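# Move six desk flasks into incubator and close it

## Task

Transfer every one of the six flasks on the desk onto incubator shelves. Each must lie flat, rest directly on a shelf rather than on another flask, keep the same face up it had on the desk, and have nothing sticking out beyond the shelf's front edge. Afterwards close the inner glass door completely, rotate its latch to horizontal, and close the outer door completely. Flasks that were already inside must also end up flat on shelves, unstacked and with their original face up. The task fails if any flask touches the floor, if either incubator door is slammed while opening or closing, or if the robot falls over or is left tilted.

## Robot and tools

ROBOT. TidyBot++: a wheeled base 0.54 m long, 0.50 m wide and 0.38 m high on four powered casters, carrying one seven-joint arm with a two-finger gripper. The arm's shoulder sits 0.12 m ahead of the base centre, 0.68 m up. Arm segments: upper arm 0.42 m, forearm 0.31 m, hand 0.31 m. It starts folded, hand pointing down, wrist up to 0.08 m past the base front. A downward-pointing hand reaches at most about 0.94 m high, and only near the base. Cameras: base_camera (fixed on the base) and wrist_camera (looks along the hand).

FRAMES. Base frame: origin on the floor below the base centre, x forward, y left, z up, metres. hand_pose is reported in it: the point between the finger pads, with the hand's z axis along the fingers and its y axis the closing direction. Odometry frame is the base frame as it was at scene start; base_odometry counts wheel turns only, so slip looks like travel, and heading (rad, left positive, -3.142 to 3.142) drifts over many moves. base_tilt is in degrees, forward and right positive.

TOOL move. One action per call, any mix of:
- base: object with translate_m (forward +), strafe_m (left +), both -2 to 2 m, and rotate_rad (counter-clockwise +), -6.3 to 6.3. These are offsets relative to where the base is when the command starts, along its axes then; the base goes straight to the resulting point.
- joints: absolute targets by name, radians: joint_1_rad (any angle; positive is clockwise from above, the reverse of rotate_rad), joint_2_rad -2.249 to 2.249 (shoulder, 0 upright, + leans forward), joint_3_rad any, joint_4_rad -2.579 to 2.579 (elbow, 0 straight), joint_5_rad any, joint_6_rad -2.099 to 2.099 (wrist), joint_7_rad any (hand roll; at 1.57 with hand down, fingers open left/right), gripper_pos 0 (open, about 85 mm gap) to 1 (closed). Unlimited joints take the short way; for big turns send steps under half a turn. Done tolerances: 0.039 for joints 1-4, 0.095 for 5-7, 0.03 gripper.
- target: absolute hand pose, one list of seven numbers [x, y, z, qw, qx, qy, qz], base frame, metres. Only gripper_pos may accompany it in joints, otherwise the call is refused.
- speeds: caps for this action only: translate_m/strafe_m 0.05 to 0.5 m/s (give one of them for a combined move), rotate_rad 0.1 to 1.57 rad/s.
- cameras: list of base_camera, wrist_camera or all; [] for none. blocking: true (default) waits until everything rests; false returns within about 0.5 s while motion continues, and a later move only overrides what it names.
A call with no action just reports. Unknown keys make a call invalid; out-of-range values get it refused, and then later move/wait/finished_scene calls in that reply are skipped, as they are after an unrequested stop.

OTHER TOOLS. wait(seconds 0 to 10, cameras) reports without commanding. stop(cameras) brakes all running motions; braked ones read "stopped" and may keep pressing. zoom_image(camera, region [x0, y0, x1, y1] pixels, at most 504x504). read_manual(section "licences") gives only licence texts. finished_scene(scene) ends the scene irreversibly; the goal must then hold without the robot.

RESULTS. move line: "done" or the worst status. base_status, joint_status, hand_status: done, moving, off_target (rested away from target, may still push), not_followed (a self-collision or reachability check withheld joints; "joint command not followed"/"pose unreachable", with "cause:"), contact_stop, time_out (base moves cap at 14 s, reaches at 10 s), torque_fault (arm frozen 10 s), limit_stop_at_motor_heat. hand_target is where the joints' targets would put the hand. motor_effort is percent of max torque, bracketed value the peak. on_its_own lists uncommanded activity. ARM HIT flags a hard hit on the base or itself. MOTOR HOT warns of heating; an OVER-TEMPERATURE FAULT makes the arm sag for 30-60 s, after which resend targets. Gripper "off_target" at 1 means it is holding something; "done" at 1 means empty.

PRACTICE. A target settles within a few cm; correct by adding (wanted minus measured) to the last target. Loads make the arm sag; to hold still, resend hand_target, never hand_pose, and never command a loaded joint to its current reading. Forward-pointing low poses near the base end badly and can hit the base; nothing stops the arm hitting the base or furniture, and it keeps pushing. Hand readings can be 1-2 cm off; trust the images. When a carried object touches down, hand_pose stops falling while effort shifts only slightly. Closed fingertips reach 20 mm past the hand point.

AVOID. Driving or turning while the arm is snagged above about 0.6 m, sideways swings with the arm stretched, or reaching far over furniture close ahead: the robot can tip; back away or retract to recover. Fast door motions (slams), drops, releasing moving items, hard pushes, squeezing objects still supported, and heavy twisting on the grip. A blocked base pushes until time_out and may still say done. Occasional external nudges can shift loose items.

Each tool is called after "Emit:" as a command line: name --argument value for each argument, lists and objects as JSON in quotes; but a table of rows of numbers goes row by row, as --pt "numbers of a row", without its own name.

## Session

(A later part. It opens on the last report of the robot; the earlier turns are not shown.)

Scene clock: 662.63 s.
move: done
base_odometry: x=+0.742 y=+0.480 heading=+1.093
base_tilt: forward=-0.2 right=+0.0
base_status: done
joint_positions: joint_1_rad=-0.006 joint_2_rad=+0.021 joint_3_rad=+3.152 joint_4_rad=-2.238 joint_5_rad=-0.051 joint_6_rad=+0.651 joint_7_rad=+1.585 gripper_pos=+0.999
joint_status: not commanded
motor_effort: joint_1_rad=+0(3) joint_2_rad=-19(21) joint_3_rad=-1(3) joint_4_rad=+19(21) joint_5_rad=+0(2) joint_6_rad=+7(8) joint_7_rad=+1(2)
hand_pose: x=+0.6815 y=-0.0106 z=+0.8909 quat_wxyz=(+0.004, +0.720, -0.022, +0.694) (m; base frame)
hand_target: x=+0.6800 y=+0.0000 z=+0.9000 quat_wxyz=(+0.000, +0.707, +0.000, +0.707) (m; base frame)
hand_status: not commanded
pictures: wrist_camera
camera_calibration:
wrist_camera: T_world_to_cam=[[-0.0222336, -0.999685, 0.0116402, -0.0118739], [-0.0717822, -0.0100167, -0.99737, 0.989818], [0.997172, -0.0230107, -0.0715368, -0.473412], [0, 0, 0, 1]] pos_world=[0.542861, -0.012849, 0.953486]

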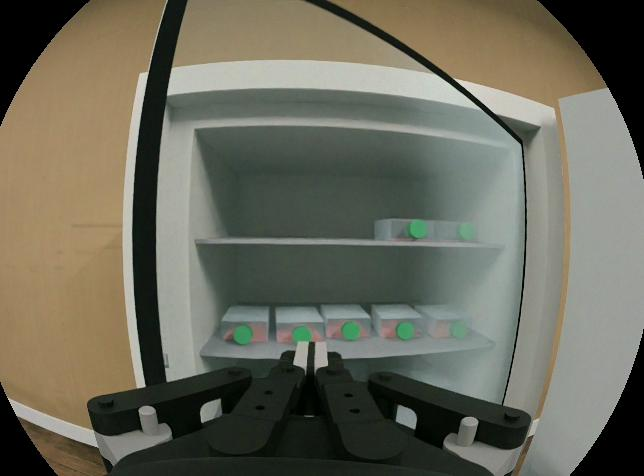

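Emit:
move --base '{"translate_m":0.20}' --speeds '{"translate_m":0.12}' --cameras '["wrist_camera"]'

Emit:
move --base '{"translate_m":0.07}' --speeds '{"translate_m":0.06}' --cameras '["wrist_camera"]'

Scene clock: 666.30 s.
move: done
base_odometry: x=+0.834 y=+0.658 heading=+1.093
base_tilt: forward=-0.1 right=+0.0
base_status: done
joint_positions: joint_1_rad=-0.006 joint_2_rad=+0.025 joint_3_rad=+3.152 joint_4_rad=-2.241 joint_5_rad=-0.051 joint_6_rad=+0.652 joint_7_rad=+1.585 gripper_pos=+0.999
joint_status: not commanded
motor_effort: joint_1_rad=+0(1) joint_2_rad=-19(22) joint_3_rad=-1(2) joint_4_rad=+19(24) joint_5_rad=+0(1) joint_6_rad=+7(8) joint_7_rad=+0(2)
hand_pose: x=+0.6818 y=-0.0106 z=+0.8876 quat_wxyz=(+0.004, +0.722, -0.022, +0.691) (m; base frame)
hand_target: x=+0.6800 y=+0.0000 z=+0.9000 quat_wxyz=(+0.000, +0.707, +0.000, +0.707) (m; base frame)
hand_status: not commanded
pictures: wrist_camera
camera_calibration:
wrist_camera: T_world_to_cam=[[-0.0222606, -0.999682, 0.0118718, -0.0120355], [-0.0773855, -0.0101161, -0.99695, 0.989936], [0.996753, -0.0231114, -0.0771357, -0.468648], [0, 0, 0, 1]] pos_world=[0.543465, -0.0128485, 0.95091]

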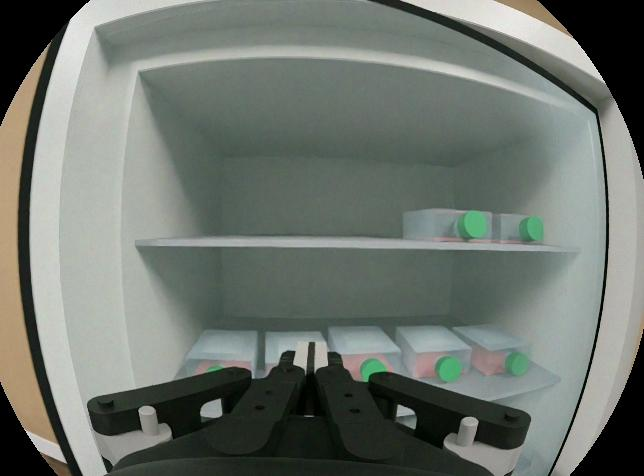

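Scene clock: 667.97 s.
move: done
base_odometry: x=+0.866 y=+0.720 heading=+1.093
base_tilt: forward=-0.2 right=+0.0
base_status: done
joint_positions: joint_1_rad=-0.006 joint_2_rad=+0.024 joint_3_rad=+3.152 joint_4_rad=-2.241 joint_5_rad=-0.051 joint_6_rad=+0.652 joint_7_rad=+1.585 gripper_pos=+0.999
joint_status: not commanded
motor_effort: joint_1_rad=+0(1) joint_2_rad=-19(22) joint_3_rad=+0(1) joint_4_rad=+19(20) joint_5_rad=+0(1) joint_6_rad=+7(8) joint_7_rad=+1(2)
hand_pose: x=+0.6817 y=-0.0106 z=+0.8877 quat_wxyz=(+0.004, +0.722, -0.022, +0.692) (m; base frame)
hand_target: x=+0.6800 y=+0.0000 z=+0.9000 quat_wxyz=(+0.000, +0.707, +0.000, +0.707) (m; base frame)
hand_status: not commanded
pictures: wrist_camera
camera_calibration:
wrist_camera: T_world_to_cam=[[-0.0222647, -0.999682, 0.0118652, -0.0120304], [-0.0770871, -0.0101161, -0.996973, 0.989887], [0.996776, -0.023112, -0.0768373, -0.468837], [0, 0, 0, 1]] pos_world=[0.543365, -0.0128485, 0.951009]

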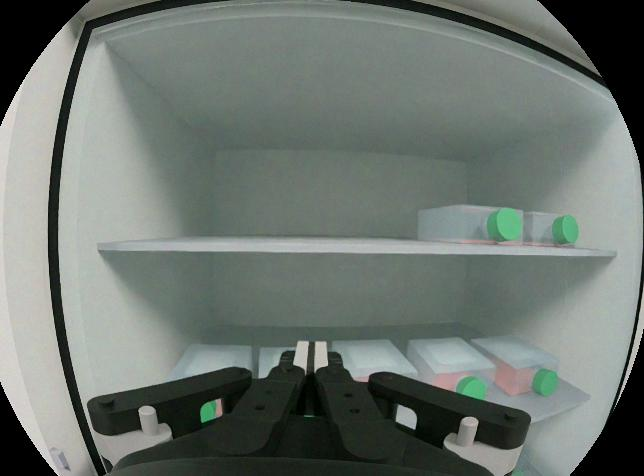

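Emit:
move --base '{"translate_m":0.025}' --speeds '{"translate_m":0.05}' --cameras '["wrist_camera"]'

Emit:
move --base '{"translate_m":0.02}' --speeds '{"translate_m":0.05}' --cameras '["wrist_camera"]'

Scene clock: 669.20 s.
move: done
base_odometry: x=+0.878 y=+0.743 heading=+1.093
base_tilt: forward=-0.2 right=+0.0
base_status: done
joint_positions: joint_1_rad=-0.006 joint_2_rad=+0.025 joint_3_rad=+3.152 joint_4_rad=-2.241 joint_5_rad=-0.051 joint_6_rad=+0.652 joint_7_rad=+1.585 gripper_pos=+0.999
joint_status: not commanded
motor_effort: joint_1_rad=+0(1) joint_2_rad=-19(22) joint_3_rad=-1(1) joint_4_rad=+19(20) joint_5_rad=+0(1) joint_6_rad=+8(8) joint_7_rad=+1(2)
hand_pose: x=+0.6818 y=-0.0106 z=+0.8875 quat_wxyz=(+0.004, +0.722, -0.022, +0.691) (m; base frame)
hand_target: x=+0.6800 y=+0.0000 z=+0.9000 quat_wxyz=(+0.000, +0.707, +0.000, +0.707) (m; base frame)
hand_status: not commanded
pictures: wrist_camera
camera_calibration:
wrist_camera: T_world_to_cam=[[-0.0222606, -0.999682, 0.0118718, -0.0120355], [-0.0773855, -0.0101161, -0.99695, 0.989936], [0.996753, -0.0231114, -0.0771357, -0.468648], [0, 0, 0, 1]] pos_world=[0.543465, -0.0128485, 0.95091]

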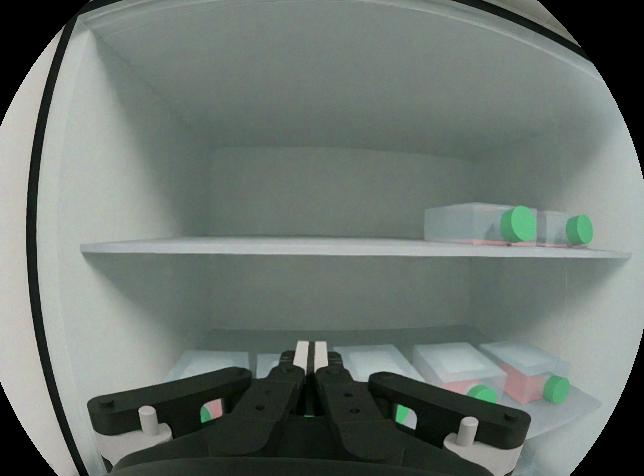

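Scene clock: 670.07 s.
move: done
base_odometry: x=+0.887 y=+0.760 heading=+1.093
base_tilt: forward=-0.2 right=+0.0
base_status: done
joint_positions: joint_1_rad=-0.006 joint_2_rad=+0.021 joint_3_rad=+3.152 joint_4_rad=-2.245 joint_5_rad=-0.051 joint_6_rad=+0.653 joint_7_rad=+1.585 gripper_pos=+0.999
joint_status: not commanded
motor_effort: joint_1_rad=+0(0) joint_2_rad=-19(20) joint_3_rad=+0(1) joint_4_rad=+19(24) joint_5_rad=+0(1) joint_6_rad=+7(8) joint_7_rad=+1(2)
hand_pose: x=+0.6802 y=-0.0106 z=+0.8878 quat_wxyz=(+0.004, +0.722, -0.022, +0.692) (m; base frame)
hand_target: x=+0.6800 y=+0.0000 z=+0.9000 quat_wxyz=(+0.000, +0.707, +0.000, +0.707) (m; base frame)
hand_status: not commanded
pictures: wrist_camera
camera_calibration:
wrist_camera: T_world_to_cam=[[-0.0222705, -0.999682, 0.0118515, -0.0120477], [-0.0764831, -0.0101161, -0.99702, 0.989485], [0.996822, -0.0231106, -0.0762335, -0.467941], [0, 0, 0, 1]] pos_world=[0.541865, -0.0128485, 0.951006]

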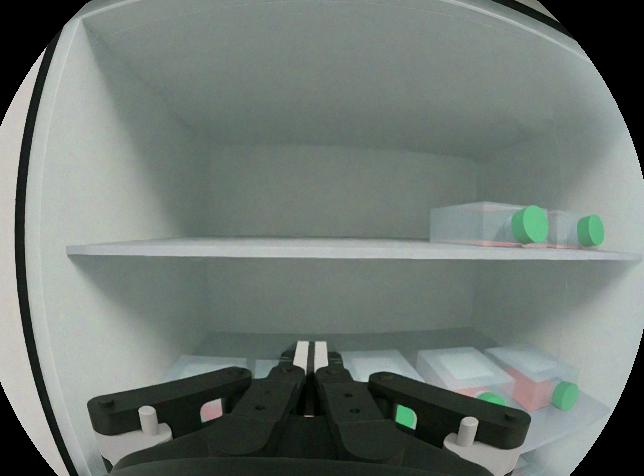

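Emit:
move --base '{"translate_m":0.015}' --speeds '{"translate_m":0.05}' --cameras '[]'

Emit:
move --base '{"translate_m":-0.2}' --speeds '{"translate_m":0.25}' --cameras '["wrist_camera"]'

Scene clock: 671.13 s.
move: done
base_odometry: x=+0.893 y=+0.774 heading=+1.093
base_tilt: forward=-0.1 right=+0.0
base_status: done
joint_positions: joint_1_rad=-0.006 joint_2_rad=-0.011 joint_3_rad=+3.152 joint_4_rad=-2.279 joint_5_rad=-0.050 joint_6_rad=+0.656 joint_7_rad=+1.585 gripper_pos=+0.999
joint_status: not commanded
motor_effort: joint_1_rad=-1(2) joint_2_rad=-12(19) joint_3_rad=-2(2) joint_4_rad=+23(29) joint_5_rad=+0(1) joint_6_rad=+7(9) joint_7_rad=+2(2)
hand_pose: x=+0.6665 y=-0.0107 z=+0.8877 quat_wxyz=(+0.004, +0.721, -0.022, +0.692) (m; base frame)
hand_target: x=+0.6800 y=+0.0000 z=+0.9000 quat_wxyz=(+0.000, +0.707, +0.000, +0.707) (m; base frame)
hand_status: not commanded
pictures: none
No camera images: "cameras" was empty.

Scene clock: 672.80 s.
move: done
base_odometry: x=+0.801 y=+0.596 heading=+1.093
base_tilt: forward=-0.2 right=+0.0
base_status: done
joint_positions: joint_1_rad=-0.006 joint_2_rad=+0.021 joint_3_rad=+3.152 joint_4_rad=-2.266 joint_5_rad=-0.050 joint_6_rad=+0.657 joint_7_rad=+1.585 gripper_pos=+0.999
joint_status: not commanded
motor_effort: joint_1_rad=+0(1) joint_2_rad=-19(22) joint_3_rad=-1(2) joint_4_rad=+19(22) joint_5_rad=+0(1) joint_6_rad=+7(9) joint_7_rad=+1(2)
hand_pose: x=+0.6755 y=-0.0108 z=+0.8775 quat_wxyz=(+0.004, +0.728, -0.022, +0.686) (m; base frame)
hand_target: x=+0.6800 y=+0.0000 z=+0.9000 quat_wxyz=(+0.000, +0.707, +0.000, +0.707) (m; base frame)
hand_status: not commanded
pictures: wrist_camera
camera_calibration:
wrist_camera: T_world_to_cam=[[-0.0224552, -0.999671, 0.012367, -0.0125185], [-0.0934893, -0.0102163, -0.995568, 0.989088], [0.995367, -0.0235118, -0.0932292, -0.448165], [0, 0, 0, 1]] pos_world=[0.538277, -0.0129468, 0.943077]

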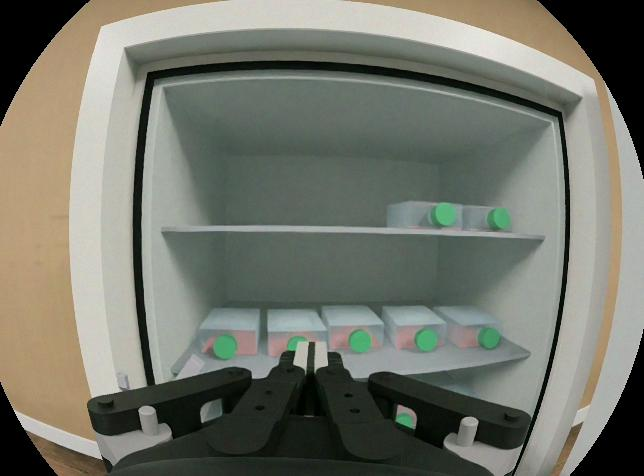

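Emit:
move --target '[0.69,0,0.90,0,0.707,0,0.707]' --base '{"strafe_m":0.12}' --speeds '{"strafe_m":0.2}' --cameras '["wrist_camera"]'

Scene clock: 674.77 s.
move: done
base_odometry: x=+0.694 y=+0.651 heading=+1.093
base_tilt: forward=-0.2 right=+0.0
base_status: done
joint_positions: joint_1_rad=-0.006 joint_2_rad=+0.037 joint_3_rad=+3.153 joint_4_rad=-2.252 joint_5_rad=-0.050 joint_6_rad=+0.657 joint_7_rad=+1.585 gripper_pos=+0.999
joint_status: not commanded
motor_effort: joint_1_rad=+0(3) joint_2_rad=-20(20) joint_3_rad=-1(3) joint_4_rad=+19(19) joint_5_rad=+0(2) joint_6_rad=+7(8) joint_7_rad=+1(2)
hand_pose: x=+0.6819 y=-0.0109 z=+0.8765 quat_wxyz=(+0.004, +0.728, -0.022, +0.685) (m; base frame)
hand_target: x=+0.6900 y=+0.0000 z=+0.9000 quat_wxyz=(+0.000, +0.707, +0.000, +0.707) (m; base frame)
hand_status: done (0.027 m and 4.3 deg from the pose sent, 0.029 m and 4.2 deg at the start)
pictures: wrist_camera
camera_calibration:
wrist_camera: T_world_to_cam=[[-0.0226272, -0.999666, 0.0125159, -0.0125095], [-0.0948912, -0.0103151, -0.995434, 0.989641], [0.99523, -0.0237116, -0.094626, -0.453315], [0, 0, 0, 1]] pos_world=[0.544778, -0.0130459, 0.942384]

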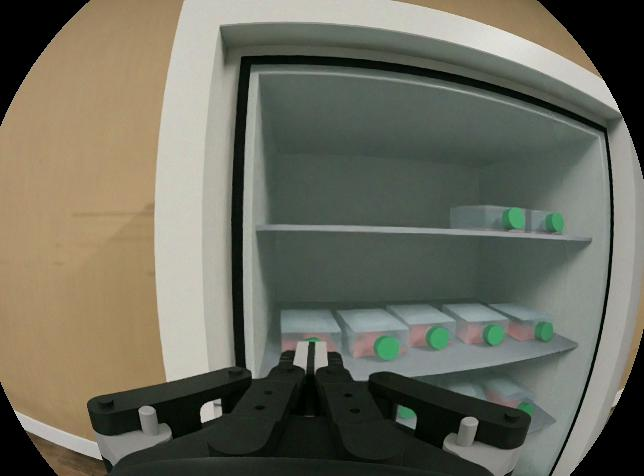

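Emit:
move --base '{"translate_m":0.16}' --speeds '{"translate_m":0.12}' --cameras '["wrist_camera"]'

Emit:
move --target '[0.69,0,0.85,0,0.707,0,0.707]' --cameras '["wrist_camera"]'

Scene clock: 676.90 s.
move: done
base_odometry: x=+0.768 y=+0.793 heading=+1.094
base_tilt: forward=-0.2 right=+0.0
base_status: done
joint_positions: joint_1_rad=-0.006 joint_2_rad=+0.043 joint_3_rad=+3.153 joint_4_rad=-2.251 joint_5_rad=-0.050 joint_6_rad=+0.657 joint_7_rad=+1.585 gripper_pos=+0.999
joint_status: not commanded
motor_effort: joint_1_rad=+0(0) joint_2_rad=-19(22) joint_3_rad=+0(2) joint_4_rad=+19(19) joint_5_rad=+0(1) joint_6_rad=+7(8) joint_7_rad=+1(2)
hand_pose: x=+0.6832 y=-0.0109 z=+0.8731 quat_wxyz=(+0.004, +0.730, -0.022, +0.683) (m; base frame)
hand_target: x=+0.6900 y=+0.0000 z=+0.9000 quat_wxyz=(+0.000, +0.707, +0.000, +0.707) (m; base frame)
hand_status: not commanded
pictures: wrist_camera
camera_calibration:
wrist_camera: T_world_to_cam=[[-0.0225413, -0.999665, 0.012754, -0.0127081], [-0.100995, -0.010415, -0.994832, 0.989909], [0.994632, -0.0237129, -0.100726, -0.449205], [0, 0, 0, 1]] pos_world=[0.546483, -0.0130459, 0.939709]

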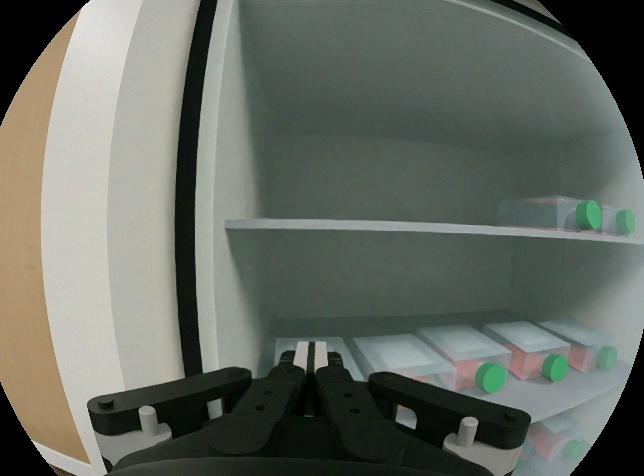

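Scene clock: 678.20 s.
move: done
base_odometry: x=+0.768 y=+0.793 heading=+1.094
base_tilt: forward=-0.1 right=+0.0
base_status: not commanded
joint_positions: joint_1_rad=-0.006 joint_2_rad=+0.154 joint_3_rad=+3.153 joint_4_rad=-2.306 joint_5_rad=-0.050 joint_6_rad=+0.851 joint_7_rad=+1.585 gripper_pos=+0.999
joint_status: not commanded
motor_effort: joint_1_rad=+0(0) joint_2_rad=-21(24) joint_3_rad=-1(1) joint_4_rad=+16(19) joint_5_rad=+0(1) joint_6_rad=+8(9) joint_7_rad=+1(2)
hand_pose: x=+0.6925 y=-0.0129 z=+0.8411 quat_wxyz=(+0.009, +0.721, -0.021, +0.693) (m; base frame)
hand_target: x=+0.6900 y=+0.0000 z=+0.8500 quat_wxyz=(+0.000, +0.707, +0.000, +0.707) (m; base frame)
hand_status: done (0.016 m and 3.5 deg from the pose sent, 0.026 m and 4.6 deg at the start)
pictures: wrist_camera
camera_calibration:
wrist_camera: T_world_to_cam=[[-0.0296431, -0.999352, 0.0203947, -0.0155175], [-0.0732345, -0.0181774, -0.997149, 0.941675], [0.996874, -0.0310522, -0.0726482, -0.486948], [0, 0, 0, 1]] pos_world=[0.553929, -0.0135111, 0.903931]

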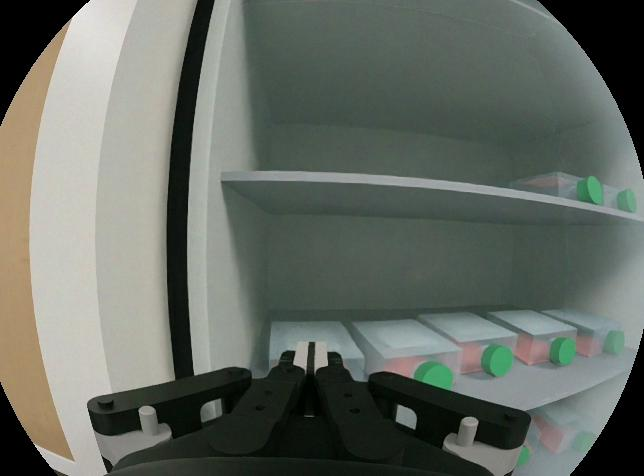

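Emit:
move --target '[0.685,0.002,0.81,0,0.707,0,0.707]' --cameras '["wrist_camera"]'

Emit:
move --target '[0.685,0.002,0.77,0,0.707,0,0.707]' --cameras '["wrist_camera"]'

Scene clock: 679.33 s.
move: done
base_odometry: x=+0.768 y=+0.793 heading=+1.093
base_tilt: forward=-0.2 right=+0.0
base_status: not commanded
joint_positions: joint_1_rad=-0.006 joint_2_rad=+0.249 joint_3_rad=+3.153 joint_4_rad=-2.373 joint_5_rad=-0.050 joint_6_rad=+1.035 joint_7_rad=+1.585 gripper_pos=+0.999
joint_status: not commanded
motor_effort: joint_1_rad=+0(2) joint_2_rad=-23(24) joint_3_rad=-1(3) joint_4_rad=+14(17) joint_5_rad=+0(1) joint_6_rad=+7(8) joint_7_rad=+1(2)
hand_pose: x=+0.6897 y=-0.0143 z=+0.8117 quat_wxyz=(+0.014, +0.713, -0.020, +0.701) (m; base frame)
hand_target: x=+0.6850 y=+0.0020 z=+0.8100 quat_wxyz=(+0.000, +0.707, +0.000, +0.707) (m; base frame)
hand_status: done (0.017 m and 2.9 deg from the pose sent, 0.035 m and 3.5 deg at the start)
pictures: wrist_camera
camera_calibration:
wrist_camera: T_world_to_cam=[[-0.0350006, -0.998982, 0.0284519, -0.0193191], [-0.0510499, -0.026645, -0.998341, 0.897629], [0.998083, -0.036395, -0.0500653, -0.505612], [0, 0, 0, 1]] pos_world=[0.54979, -0.0137838, 0.871376]

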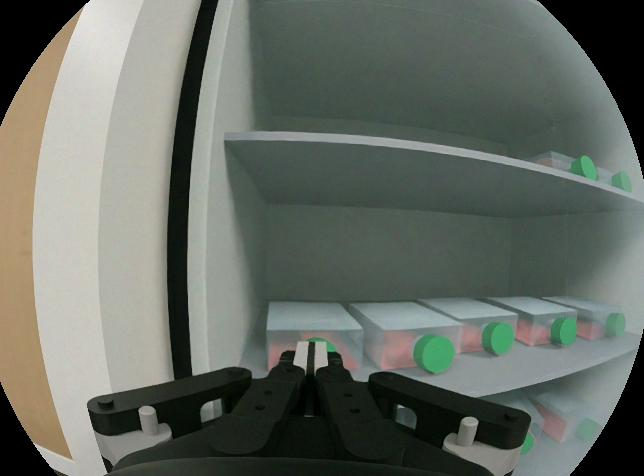

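Scene clock: 680.37 s.
move: done
base_odometry: x=+0.768 y=+0.793 heading=+1.093
base_tilt: forward=-0.2 right=+0.0
base_status: not commanded
joint_positions: joint_1_rad=-0.007 joint_2_rad=+0.382 joint_3_rad=+3.153 joint_4_rad=-2.423 joint_5_rad=-0.050 joint_6_rad=+1.219 joint_7_rad=+1.585 gripper_pos=+0.999
joint_status: not commanded
motor_effort: joint_1_rad=+0(1) joint_2_rad=-25(26) joint_3_rad=-1(2) joint_4_rad=+11(14) joint_5_rad=+1(1) joint_6_rad=+8(8) joint_7_rad=+1(2)
hand_pose: x=+0.6907 y=-0.0151 z=+0.7704 quat_wxyz=(+0.018, +0.713, -0.018, +0.701) (m; base frame)
hand_target: x=+0.6850 y=+0.0020 z=+0.7700 quat_wxyz=(+0.000, +0.707, +0.000, +0.707) (m; base frame)
hand_status: done (0.018 m and 3.1 deg from the pose sent, 0.045 m and 2.9 deg at the start)
pictures: wrist_camera
camera_calibration:
wrist_camera: T_world_to_cam=[[-0.0381559, -0.998537, 0.0383052, -0.0243215], [-0.0513419, -0.0363235, -0.99802, 0.856162], [0.997952, -0.040047, -0.0498809, -0.50879], [0, 0, 0, 1]] pos_world=[0.550777, -0.0135626, 0.830019]

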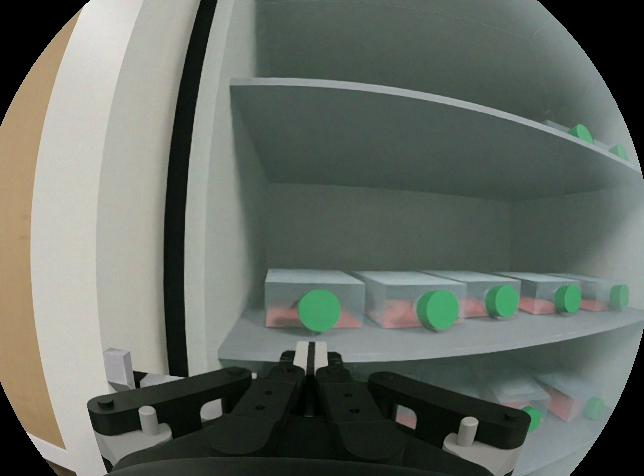

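Emit:
move --base '{"translate_m":-0.15}' --speeds '{"translate_m":0.2}' --cameras '["wrist_camera"]'

Emit:
move --target '[0.62,0,0.90,0,0.85,0,0.53]' --base '{"translate_m":-0.10}' --cameras '["wrist_camera"]'

Scene clock: 682.10 s.
move: done
base_odometry: x=+0.699 y=+0.660 heading=+1.093
base_tilt: forward=-0.2 right=+0.0
base_status: done
joint_positions: joint_1_rad=-0.007 joint_2_rad=+0.387 joint_3_rad=+3.153 joint_4_rad=-2.430 joint_5_rad=-0.050 joint_6_rad=+1.223 joint_7_rad=+1.585 gripper_pos=+0.999
joint_status: not commanded
motor_effort: joint_1_rad=+0(1) joint_2_rad=-25(26) joint_3_rad=-1(2) joint_4_rad=+11(12) joint_5_rad=+0(1) joint_6_rad=+7(9) joint_7_rad=+2(2)
hand_pose: x=+0.6890 y=-0.0147 z=+0.7662 quat_wxyz=(+0.018, +0.715, -0.017, +0.699) (m; base frame)
hand_target: x=+0.6850 y=+0.0020 z=+0.7700 quat_wxyz=(+0.000, +0.707, +0.000, +0.707) (m; base frame)
hand_status: not commanded
pictures: wrist_camera
camera_calibration:
wrist_camera: T_world_to_cam=[[-0.037267, -0.99855, 0.0388408, -0.0248876], [-0.0584286, -0.036624, -0.99762, 0.856602], [0.997596, -0.0394477, -0.056979, -0.501568], [0, 0, 0, 1]] pos_world=[0.549485, -0.013265, 0.826951]

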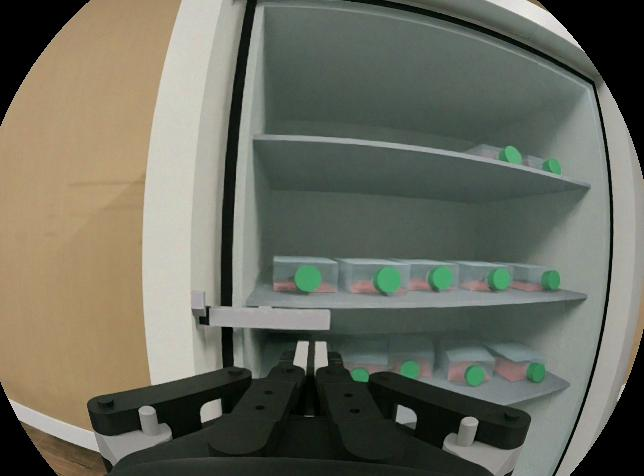

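Scene clock: 684.57 s.
move: done
base_odometry: x=+0.652 y=+0.571 heading=+1.093
base_tilt: forward=-0.2 right=+0.0
base_status: done
joint_positions: joint_1_rad=-0.007 joint_2_rad=-0.204 joint_3_rad=+3.153 joint_4_rad=-1.996 joint_5_rad=-0.050 joint_6_rad=-0.231 joint_7_rad=+1.585 gripper_pos=+0.999
joint_status: not commanded
motor_effort: joint_1_rad=+0(0) joint_2_rad=-14(28) joint_3_rad=+0(2) joint_4_rad=+22(22) joint_5_rad=-1(1) joint_6_rad=+7(8) joint_7_rad=+1(2)
hand_pose: x=+0.6206 y=+0.0027 z=+0.8891 quat_wxyz=(-0.014, +0.847, -0.014, +0.531) (m; base frame)
hand_target: x=+0.6200 y=+0.0000 z=+0.9000 quat_wxyz=(+0.000, +0.849, +0.000, +0.529) (m; base frame)
hand_status: done (0.011 m and 2.3 deg from the pose sent, 0.151 m and 24.9 deg at the start)
pictures: wrist_camera
camera_calibration:
wrist_camera: T_world_to_cam=[[0.0187014, -0.999765, -0.0109416, -0.00527671], [-0.466392, 0.000956678, -0.884577, 1.12844], [0.88438, 0.0216459, -0.466265, 0.00838201], [0, 0, 0, 1]] pos_world=[0.518982, -0.00653646, 1.00204]

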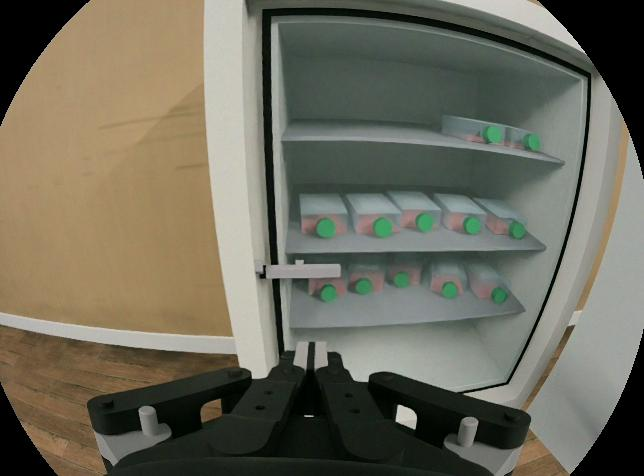

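Emit:
zoom_image --camera "wrist_camera" --region '[230, 230, 380, 310]'

Scaled by 3.360.

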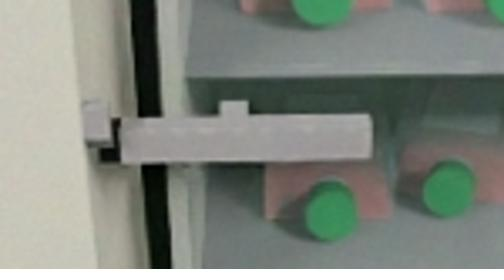

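Emit:
move --target '[0.685,0.002,0.82,0,0.707,0,0.707]' --cameras '[]'

Emit:
move --base '{"translate_m":0.25,"strafe_m":0.0}' --speeds '{"translate_m":0.2}' --cameras '["wrist_camera"]'

Emit:
move --target '[0.685,0.002,0.775,0,0.707,0,0.707]' --cameras '[]'

Emit:
move --target '[0.685,0.002,0.75,0,0.707,0,0.707]' --cameras '["wrist_camera"]'

Scene clock: 687.43 s.
move: done
base_odometry: x=+0.652 y=+0.571 heading=+1.093
base_tilt: forward=-0.2 right=+0.0
base_status: not commanded
joint_positions: joint_1_rad=-0.007 joint_2_rad=+0.224 joint_3_rad=+3.153 joint_4_rad=-2.362 joint_5_rad=-0.050 joint_6_rad=+0.986 joint_7_rad=+1.585 gripper_pos=+0.999
joint_status: not commanded
motor_effort: joint_1_rad=+0(0) joint_2_rad=-22(24) joint_3_rad=-1(2) joint_4_rad=+15(22) joint_5_rad=+0(1) joint_6_rad=+7(9) joint_7_rad=+1(2)
hand_pose: x=+0.6892 y=-0.0134 z=+0.8155 quat_wxyz=(+0.012, +0.717, -0.020, +0.696) (m; base frame)
hand_target: x=+0.6850 y=+0.0020 z=+0.8200 quat_wxyz=(+0.000, +0.707, +0.000, +0.707) (m; base frame)
hand_status: done (0.017 m and 3.2 deg from the pose sent, 0.095 m and 26.0 deg at the start)
pictures: none
No camera images: "cameras" was empty.

Scene clock: 689.47 s.
move: done
base_odometry: x=+0.768 y=+0.793 heading=+1.093
base_tilt: forward=-0.2 right=+0.0
base_status: done
joint_positions: joint_1_rad=-0.007 joint_2_rad=+0.229 joint_3_rad=+3.153 joint_4_rad=-2.367 joint_5_rad=-0.050 joint_6_rad=+0.990 joint_7_rad=+1.585 gripper_pos=+0.999
joint_status: not commanded
motor_effort: joint_1_rad=+0(1) joint_2_rad=-23(25) joint_3_rad=+0(2) joint_4_rad=+14(16) joint_5_rad=+0(1) joint_6_rad=+7(9) joint_7_rad=+1(2)
hand_pose: x=+0.6887 y=-0.0134 z=+0.8120 quat_wxyz=(+0.013, +0.719, -0.020, +0.694) (m; base frame)
hand_target: x=+0.6850 y=+0.0020 z=+0.8200 quat_wxyz=(+0.000, +0.707, +0.000, +0.707) (m; base frame)
hand_status: not commanded
pictures: wrist_camera
camera_calibration:
wrist_camera: T_world_to_cam=[[-0.0325043, -0.99911, 0.0268714, -0.0189024], [-0.0696213, -0.0245569, -0.997271, 0.909918], [0.997044, -0.0342864, -0.0687612, -0.488623], [0, 0, 0, 1]] pos_world=[0.549914, -0.0132939, 0.874344]

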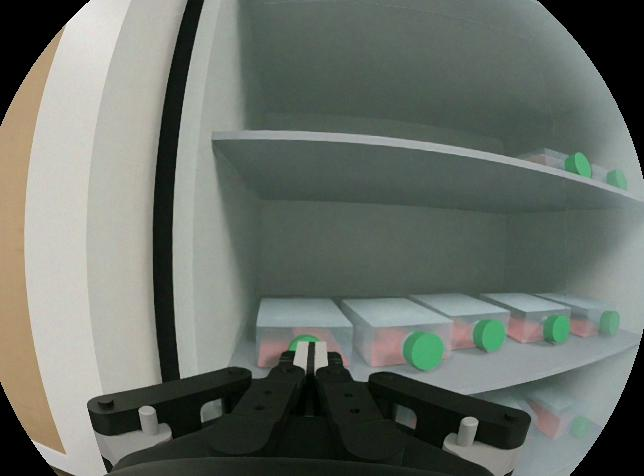

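Scene clock: 690.53 s.
move: done
base_odometry: x=+0.767 y=+0.793 heading=+1.093
base_tilt: forward=-0.2 right=+0.0
base_status: not commanded
joint_positions: joint_1_rad=-0.007 joint_2_rad=+0.368 joint_3_rad=+3.153 joint_4_rad=-2.419 joint_5_rad=-0.050 joint_6_rad=+1.191 joint_7_rad=+1.585 gripper_pos=+0.999
joint_status: not commanded
motor_effort: joint_1_rad=+0(1) joint_2_rad=-24(26) joint_3_rad=-1(2) joint_4_rad=+12(15) joint_5_rad=+0(1) joint_6_rad=+8(8) joint_7_rad=+1(1)
hand_pose: x=+0.6905 y=-0.0146 z=+0.7718 quat_wxyz=(+0.018, +0.716, -0.018, +0.698) (m; base frame)
hand_target: x=+0.6850 y=+0.0020 z=+0.7750 quat_wxyz=(+0.000, +0.707, +0.000, +0.707) (m; base frame)
hand_status: done (0.018 m and 3.2 deg from the pose sent, 0.040 m and 3.4 deg at the start)
pictures: none
No camera images: "cameras" was empty.

Scene clock: 691.43 s.
move: done
base_odometry: x=+0.767 y=+0.793 heading=+1.093
base_tilt: forward=-0.1 right=+0.0
base_status: not commanded
joint_positions: joint_1_rad=-0.007 joint_2_rad=+0.437 joint_3_rad=+3.153 joint_4_rad=-2.432 joint_5_rad=-0.050 joint_6_rad=+1.329 joint_7_rad=+1.585 gripper_pos=+0.999
joint_status: not commanded
motor_effort: joint_1_rad=+0(1) joint_2_rad=-22(24) joint_3_rad=-1(1) joint_4_rad=+9(12) joint_5_rad=+0(1) joint_6_rad=+5(8) joint_7_rad=+0(2)
hand_pose: x=+0.6926 y=-0.0150 z=+0.7697 quat_wxyz=(+0.020, +0.696, -0.016, +0.717) (m; base frame)
hand_target: x=+0.6850 y=+0.0020 z=+0.7500 quat_wxyz=(+0.000, +0.707, +0.000, +0.707) (m; base frame)
hand_status: done (0.027 m and 3.4 deg from the pose sent, 0.028 m and 3.2 deg at the start)
pictures: wrist_camera
camera_calibration:
wrist_camera: T_world_to_cam=[[-0.0404878, -0.998276, 0.0424995, -0.0257345], [-0.00531233, -0.0423188, -0.99909, 0.824471], [0.999166, -0.0406767, -0.00358978, -0.547159], [0, 0, 0, 1]] pos_world=[0.550041, -0.0130562, 0.82285]

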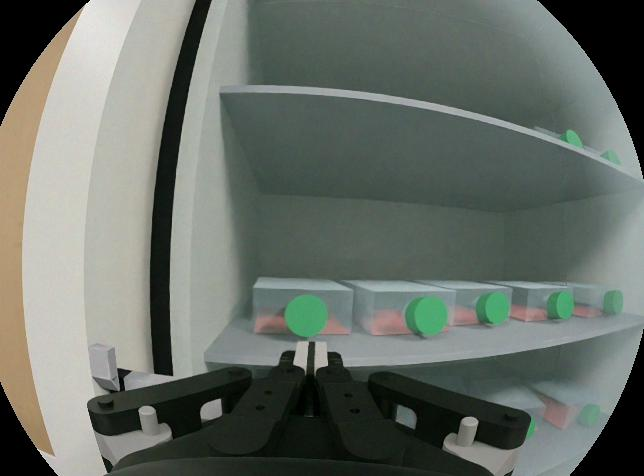

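Emit:
move --target '[0.685,0.002,0.735,0,0.707,0,0.707]' --cameras '[]'

Emit:
move --base '{"translate_m":-0.25}' --speeds '{"translate_m":0.3}' --cameras '["wrist_camera"]'

Scene clock: 692.40 s.
move: off_target
base_odometry: x=+0.767 y=+0.793 heading=+1.093
base_tilt: forward=-0.2 right=+0.0
base_status: not commanded
joint_positions: joint_1_rad=-0.008 joint_2_rad=+0.479 joint_3_rad=+3.153 joint_4_rad=-2.439 joint_5_rad=-0.050 joint_6_rad=+1.415 joint_7_rad=+1.585 gripper_pos=+0.999
joint_status: not commanded
motor_effort: joint_1_rad=+0(1) joint_2_rad=-20(23) joint_3_rad=-1(2) joint_4_rad=+7(9) joint_5_rad=+0(1) joint_6_rad=+3(5) joint_7_rad=+1(2)
hand_pose: x=+0.6928 y=-0.0150 z=+0.7694 quat_wxyz=(+0.022, +0.683, -0.015, +0.730) (m; base frame)
hand_target: x=+0.6850 y=+0.0020 z=+0.7350 quat_wxyz=(+0.000, +0.707, +0.000, +0.707) (m; base frame)
hand_status: off_target (0.039 m and 4.9 deg from the pose sent, 0.039 m and 3.4 deg at the start)
pictures: none
No camera images: "cameras" was empty.

Scene clock: 694.20 s.
move: done
base_odometry: x=+0.652 y=+0.571 heading=+1.093
base_tilt: forward=-0.2 right=+0.0
base_status: done
joint_positions: joint_1_rad=-0.009 joint_2_rad=+0.524 joint_3_rad=+3.153 joint_4_rad=-2.465 joint_5_rad=-0.050 joint_6_rad=+1.418 joint_7_rad=+1.585 gripper_pos=+0.999
joint_status: not commanded
motor_effort: joint_1_rad=+0(3) joint_2_rad=-27(29) joint_3_rad=-1(3) joint_4_rad=+8(10) joint_5_rad=+0(1) joint_6_rad=+8(9) joint_7_rad=+0(2)
hand_pose: x=+0.6882 y=-0.0142 z=+0.7351 quat_wxyz=(+0.022, +0.707, -0.014, +0.707) (m; base frame)
hand_target: x=+0.6850 y=+0.0020 z=+0.7350 quat_wxyz=(+0.000, +0.707, +0.000, +0.707) (m; base frame)
hand_status: not commanded
pictures: wrist_camera
camera_calibration:
wrist_camera: T_world_to_cam=[[-0.037995, -0.998076, 0.0489947, -0.0300748], [-0.0362752, -0.0476201, -0.998207, 0.810565], [0.998619, -0.0397042, -0.0343961, -0.519825], [0, 0, 0, 1]] pos_world=[0.547368, -0.0120569, 0.792705]

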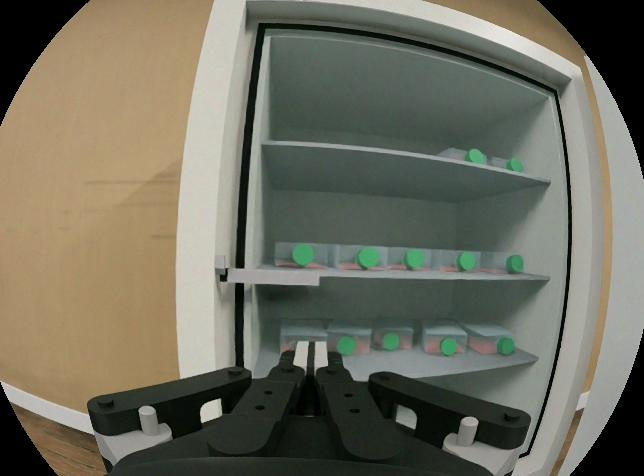

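Emit:
move --base '{"translate_m":-0.6}' --cameras '[]'

Emit:
move --target '[0.69,0,0.90,0,0.707,0,0.707]' --base '{"strafe_m":-0.875}' --cameras '["wrist_camera"]'

Scene clock: 697.40 s.
move: done
base_odometry: x=+0.376 y=+0.038 heading=+1.093
base_tilt: forward=-0.2 right=+0.0
base_status: done
joint_positions: joint_1_rad=-0.009 joint_2_rad=+0.524 joint_3_rad=+3.153 joint_4_rad=-2.467 joint_5_rad=-0.050 joint_6_rad=+1.418 joint_7_rad=+1.585 gripper_pos=+0.999
joint_status: not commanded
motor_effort: joint_1_rad=+0(1) joint_2_rad=-27(28) joint_3_rad=-1(2) joint_4_rad=+8(9) joint_5_rad=+0(1) joint_6_rad=+7(8) joint_7_rad=+1(2)
hand_pose: x=+0.6877 y=-0.0141 z=+0.7346 quat_wxyz=(+0.022, +0.708, -0.013, +0.706) (m; base frame)
hand_target: x=+0.6850 y=+0.0020 z=+0.7350 quat_wxyz=(+0.000, +0.707, +0.000, +0.707) (m; base frame)
hand_status: not commanded
pictures: none
No camera images: "cameras" was empty.

Scene clock: 700.33 s.
move: done
base_odometry: x=+1.154 y=-0.364 heading=+1.093
base_tilt: forward=-0.2 right=+0.0
base_status: done
joint_positions: joint_1_rad=-0.009 joint_2_rad=+0.057 joint_3_rad=+3.153 joint_4_rad=-2.260 joint_5_rad=-0.050 joint_6_rad=+0.740 joint_7_rad=+1.585 gripper_pos=+0.999
joint_status: not commanded
motor_effort: joint_1_rad=+0(3) joint_2_rad=-19(28) joint_3_rad=-1(3) joint_4_rad=+18(18) joint_5_rad=+1(1) joint_6_rad=+8(9) joint_7_rad=+1(2)
hand_pose: x=+0.6850 y=-0.0106 z=+0.8864 quat_wxyz=(+0.005, +0.709, -0.021, +0.705) (m; base frame)
hand_target: x=+0.6900 y=+0.0000 z=+0.9000 quat_wxyz=(+0.000, +0.707, +0.000, +0.707) (m; base frame)
hand_status: done (0.018 m and 2.5 deg from the pose sent, 0.166 m and 3.0 deg at the start)
pictures: wrist_camera
camera_calibration:
wrist_camera: T_world_to_cam=[[-0.0241531, -0.9996, 0.0147036, -0.0131729], [-0.0407988, -0.01371, -0.999073, 0.965844], [0.998875, -0.0247306, -0.0404513, -0.506014], [0, 0, 0, 1]] pos_world=[0.544532, -0.01244, 0.944674]

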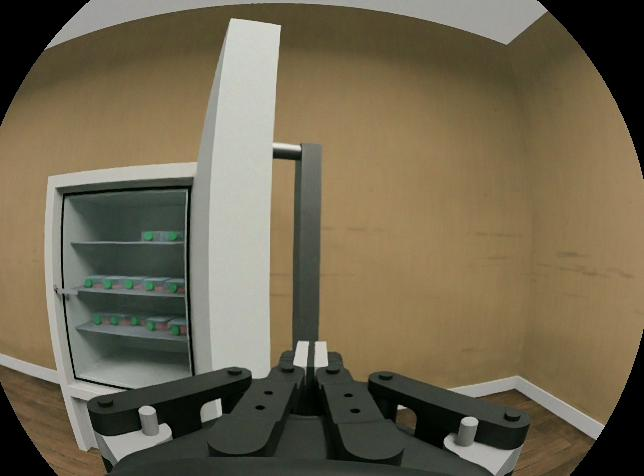

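Emit:
move --base '{"strafe_m":-0.06,"translate_m":0.12}' --speeds '{"strafe_m":0.2}' --cameras '["wrist_camera"]'

Scene clock: 702.03 s.
move: done
base_odometry: x=+1.262 y=-0.285 heading=+1.093
base_tilt: forward=-0.2 right=+0.0
base_status: done
joint_positions: joint_1_rad=-0.009 joint_2_rad=+0.053 joint_3_rad=+3.153 joint_4_rad=-2.256 joint_5_rad=-0.050 joint_6_rad=+0.738 joint_7_rad=+1.585 gripper_pos=+0.999
joint_status: not commanded
motor_effort: joint_1_rad=+0(1) joint_2_rad=-20(22) joint_3_rad=+0(2) joint_4_rad=+18(19) joint_5_rad=+0(1) joint_6_rad=+7(9) joint_7_rad=+1(2)
hand_pose: x=+0.6851 y=-0.0106 z=+0.8902 quat_wxyz=(+0.005, +0.707, -0.021, +0.707) (m; base frame)
hand_target: x=+0.6900 y=+0.0000 z=+0.9000 quat_wxyz=(+0.000, +0.707, +0.000, +0.707) (m; base frame)
hand_status: not commanded
pictures: wrist_camera
camera_calibration:
wrist_camera: T_world_to_cam=[[-0.0242439, -0.999602, 0.0144558, -0.0129409], [-0.0347955, -0.0136075, -0.999302, 0.965651], [0.9991, -0.0247299, -0.0344517, -0.511301], [0, 0, 0, 1]] pos_world=[0.544128, -0.01244, 0.947549]

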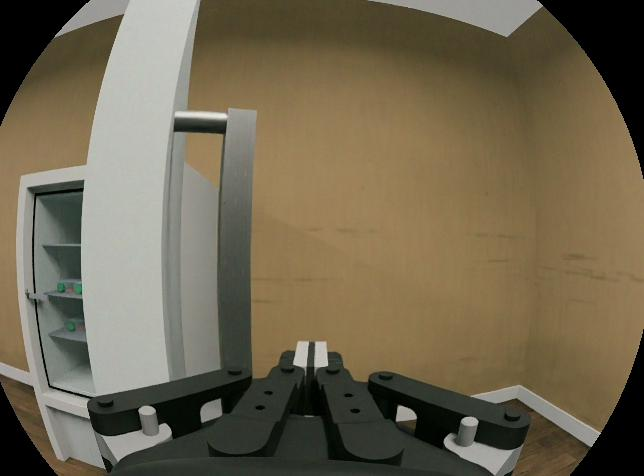

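Emit:
move --base '{"translate_m":0.095}' --speeds '{"translate_m":0.2}' --cameras '[]'

Emit:
move --base '{"strafe_m":0.20,"translate_m":-0.03}' --speeds '{"strafe_m":0.12}' --cameras '["wrist_camera"]'

Scene clock: 703.57 s.
move: done
base_odometry: x=+1.306 y=-0.201 heading=+1.093
base_tilt: forward=-0.1 right=+0.0
base_status: done
joint_positions: joint_1_rad=-0.009 joint_2_rad=+0.051 joint_3_rad=+3.153 joint_4_rad=-2.254 joint_5_rad=-0.050 joint_6_rad=+0.737 joint_7_rad=+1.585 gripper_pos=+0.999
joint_status: not commanded
motor_effort: joint_1_rad=+0(1) joint_2_rad=-19(22) joint_3_rad=-1(2) joint_4_rad=+18(19) joint_5_rad=+0(1) joint_6_rad=+7(8) joint_7_rad=+1(2)
hand_pose: x=+0.6850 y=-0.0106 z=+0.8918 quat_wxyz=(+0.005, +0.706, -0.021, +0.708) (m; base frame)
hand_target: x=+0.6900 y=+0.0000 z=+0.9000 quat_wxyz=(+0.000, +0.707, +0.000, +0.707) (m; base frame)
hand_status: not commanded
pictures: none
No camera images: "cameras" was empty.

Scene clock: 705.87 s.
move: done
base_odometry: x=+1.115 y=-0.135 heading=+1.092
base_tilt: forward=-0.2 right=+0.0
base_status: done
joint_positions: joint_1_rad=+0.022 joint_2_rad=+0.032 joint_3_rad=+3.177 joint_4_rad=-2.266 joint_5_rad=-0.050 joint_6_rad=+0.723 joint_7_rad=+1.585 gripper_pos=+0.999
joint_status: not commanded
motor_effort: joint_1_rad=-5(8) joint_2_rad=-14(21) joint_3_rad=-5(8) joint_4_rad=+25(29) joint_5_rad=+3(5) joint_6_rad=+7(10) joint_7_rad=+1(2)
hand_pose: x=+0.6774 y=-0.0406 z=+0.8915 quat_wxyz=(+0.024, +0.708, -0.040, +0.705) (m; base frame)
hand_target: x=+0.6900 y=+0.0000 z=+0.9000 quat_wxyz=(+0.000, +0.707, +0.000, +0.707) (m; base frame)
hand_status: not commanded
pictures: wrist_camera
camera_calibration:
wrist_camera: T_world_to_cam=[[-0.0777078, -0.996869, 0.0146088, -0.00695169], [-0.040172, -0.0115104, -0.999126, 0.969905], [0.996167, -0.0782268, -0.0391518, -0.500394], [0, 0, 0, 1]] pos_world=[0.536899, -0.0349102, 0.949568]

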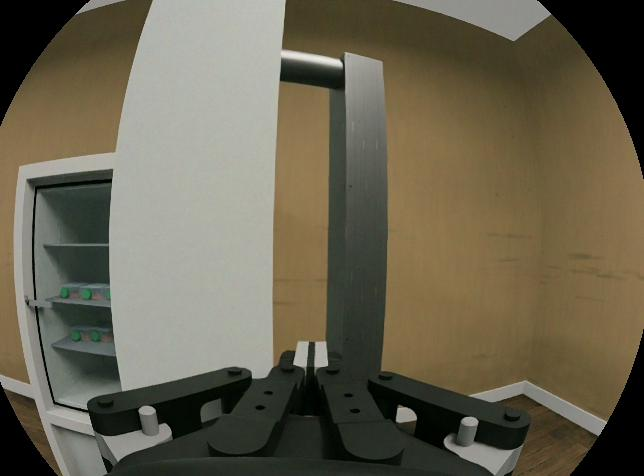

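Emit:
move --base '{"strafe_m":-0.03}' --speeds '{"strafe_m":0.1}' --cameras '["wrist_camera"]'

Emit:
move --base '{"translate_m":-0.07}' --speeds '{"translate_m":0.15}' --cameras '["wrist_camera"]'

Scene clock: 707.30 s.
move: done
base_odometry: x=+1.141 y=-0.149 heading=+1.092
base_tilt: forward=-0.2 right=+0.0
base_status: done
joint_positions: joint_1_rad=+0.002 joint_2_rad=+0.038 joint_3_rad=+3.163 joint_4_rad=-2.255 joint_5_rad=-0.047 joint_6_rad=+0.723 joint_7_rad=+1.585 gripper_pos=+0.999
joint_status: not commanded
motor_effort: joint_1_rad=+0(5) joint_2_rad=-19(20) joint_3_rad=-1(5) joint_4_rad=+19(27) joint_5_rad=+0(3) joint_6_rad=+7(8) joint_7_rad=+0(2)
hand_pose: x=+0.6820 y=-0.0211 z=+0.8945 quat_wxyz=(+0.012, +0.707, -0.026, +0.707) (m; base frame)
hand_target: x=+0.6900 y=+0.0000 z=+0.9000 quat_wxyz=(+0.000, +0.707, +0.000, +0.707) (m; base frame)
hand_status: not commanded
pictures: wrist_camera
camera_calibration:
wrist_camera: T_world_to_cam=[[-0.0418057, -0.99899, 0.0164409, -0.0133745], [-0.0342171, -0.0150141, -0.999302, 0.969397], [0.99854, -0.0423391, -0.0335548, -0.509183], [0, 0, 0, 1]] pos_world=[0.54105, -0.0203647, 0.951854]

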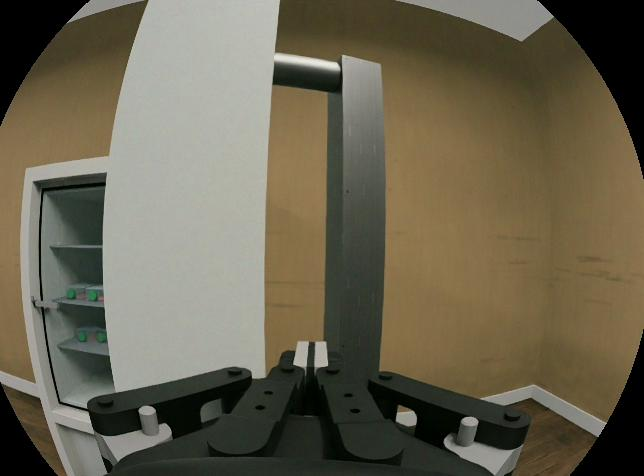

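Scene clock: 708.43 s.
move: done
base_odometry: x=+1.109 y=-0.211 heading=+1.092
base_tilt: forward=-0.2 right=+0.0
base_status: done
joint_positions: joint_1_rad=+0.002 joint_2_rad=+0.044 joint_3_rad=+3.163 joint_4_rad=-2.253 joint_5_rad=-0.047 joint_6_rad=+0.723 joint_7_rad=+1.585 gripper_pos=+0.999
joint_status: not commanded
motor_effort: joint_1_rad=+0(1) joint_2_rad=-20(22) joint_3_rad=-1(1) joint_4_rad=+18(19) joint_5_rad=+0(1) joint_6_rad=+7(8) joint_7_rad=+0(2)
hand_pose: x=+0.6836 y=-0.0211 z=+0.8917 quat_wxyz=(+0.012, +0.708, -0.026, +0.705) (m; base frame)
hand_target: x=+0.6900 y=+0.0000 z=+0.9000 quat_wxyz=(+0.000, +0.707, +0.000, +0.707) (m; base frame)
hand_status: not commanded
pictures: wrist_camera
camera_calibration:
wrist_camera: T_world_to_cam=[[-0.0417223, -0.998991, 0.0166459, -0.0134991], [-0.0391187, -0.0150143, -0.999122, 0.969775], [0.998363, -0.0423368, -0.0384528, -0.506409], [0, 0, 0, 1]] pos_world=[0.542953, -0.0203648, 0.949675]

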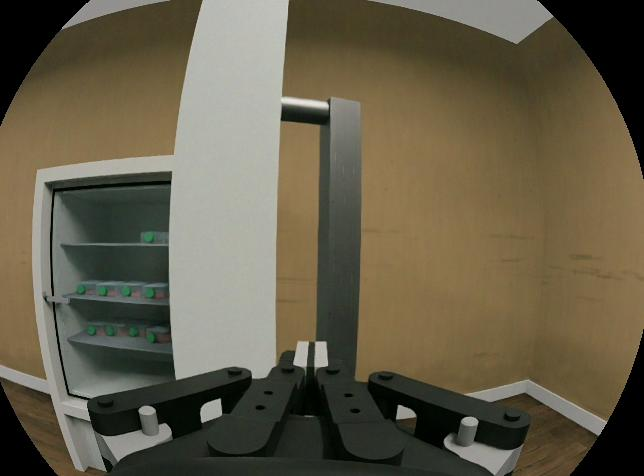

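Emit:
move --base '{"strafe_m":-0.075}' --speeds '{"strafe_m":0.2}' --cameras '[]'

Emit:
move --base '{"translate_m":0.095}' --speeds '{"translate_m":0.2}' --cameras '["wrist_camera"]'

Emit:
move --base '{"strafe_m":0.18}' --speeds '{"strafe_m":0.13}' --cameras '["wrist_camera"]'

Scene clock: 709.90 s.
move: done
base_odometry: x=+1.176 y=-0.246 heading=+1.092
base_tilt: forward=-0.2 right=+0.0
base_status: done
joint_positions: joint_1_rad=+0.001 joint_2_rad=+0.044 joint_3_rad=+3.161 joint_4_rad=-2.253 joint_5_rad=-0.047 joint_6_rad=+0.723 joint_7_rad=+1.585 gripper_pos=+0.999
joint_status: not commanded
motor_effort: joint_1_rad=+0(2) joint_2_rad=-20(20) joint_3_rad=+0(2) joint_4_rad=+18(19) joint_5_rad=+0(1) joint_6_rad=+7(8) joint_7_rad=+0(2)
hand_pose: x=+0.6836 y=-0.0193 z=+0.8917 quat_wxyz=(+0.011, +0.708, -0.025, +0.705) (m; base frame)
hand_target: x=+0.6900 y=+0.0000 z=+0.9000 quat_wxyz=(+0.000, +0.707, +0.000, +0.707) (m; base frame)
hand_status: not commanded
pictures: none
No camera images: "cameras" was empty.

Scene clock: 711.13 s.
move: done
base_odometry: x=+1.220 y=-0.162 heading=+1.092
base_tilt: forward=-0.2 right=+0.0
base_status: done
joint_positions: joint_1_rad=+0.001 joint_2_rad=+0.048 joint_3_rad=+3.161 joint_4_rad=-2.252 joint_5_rad=-0.047 joint_6_rad=+0.723 joint_7_rad=+1.585 gripper_pos=+0.999
joint_status: not commanded
motor_effort: joint_1_rad=+0(0) joint_2_rad=-20(22) joint_3_rad=-1(2) joint_4_rad=+18(19) joint_5_rad=+0(1) joint_6_rad=+8(8) joint_7_rad=+2(2)
hand_pose: x=+0.6847 y=-0.0193 z=+0.8901 quat_wxyz=(+0.011, +0.709, -0.025, +0.704) (m; base frame)
hand_target: x=+0.6900 y=+0.0000 z=+0.9000 quat_wxyz=(+0.000, +0.707, +0.000, +0.707) (m; base frame)
hand_status: not commanded
pictures: wrist_camera
camera_calibration:
wrist_camera: T_world_to_cam=[[-0.0383759, -0.999123, 0.0167431, -0.0139597], [-0.0418713, -0.0151329, -0.999008, 0.970044], [0.998386, -0.0390389, -0.0412538, -0.504903], [0, 0, 0, 1]] pos_world=[0.54417, -0.0189788, 0.948487]

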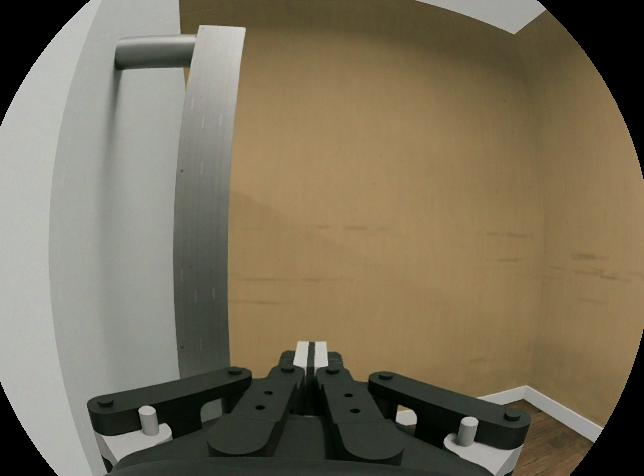

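Scene clock: 713.13 s.
move: done
base_odometry: x=+1.060 y=-0.078 heading=+1.092
base_tilt: forward=-0.2 right=+0.0
base_status: done
joint_positions: joint_1_rad=+0.028 joint_2_rad=+0.016 joint_3_rad=+3.183 joint_4_rad=-2.284 joint_5_rad=-0.047 joint_6_rad=+0.719 joint_7_rad=+1.585 gripper_pos=+0.999
joint_status: not commanded
motor_effort: joint_1_rad=-6(9) joint_2_rad=-10(21) joint_3_rad=-7(9) joint_4_rad=+28(32) joint_5_rad=+4(6) joint_6_rad=+7(11) joint_7_rad=+1(2)
hand_pose: x=+0.6698 y=-0.0466 z=+0.8901 quat_wxyz=(+0.028, +0.709, -0.043, +0.703) (m; base frame)
hand_target: x=+0.6900 y=+0.0000 z=+0.9000 quat_wxyz=(+0.000, +0.707, +0.000, +0.707) (m; base frame)
hand_status: not commanded
pictures: wrist_camera
camera_calibration:
wrist_camera: T_world_to_cam=[[-0.0880881, -0.995977, 0.0164593, -0.00816437], [-0.0447373, -0.0125512, -0.99892, 0.970971], [0.995108, -0.0887293, -0.0434517, -0.489333], [0, 0, 0, 1]] pos_world=[0.529658, -0.0393628, 0.948794]

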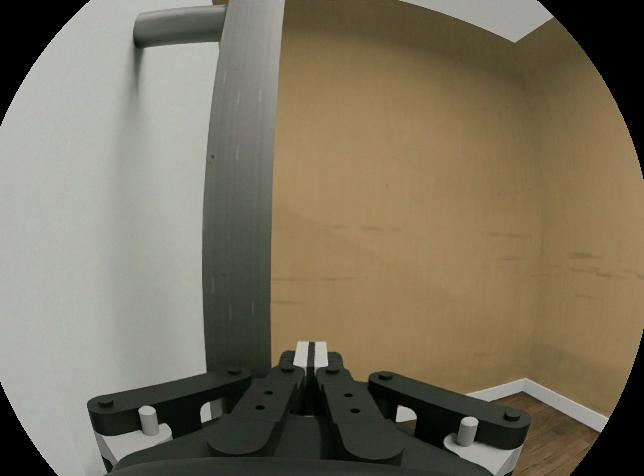

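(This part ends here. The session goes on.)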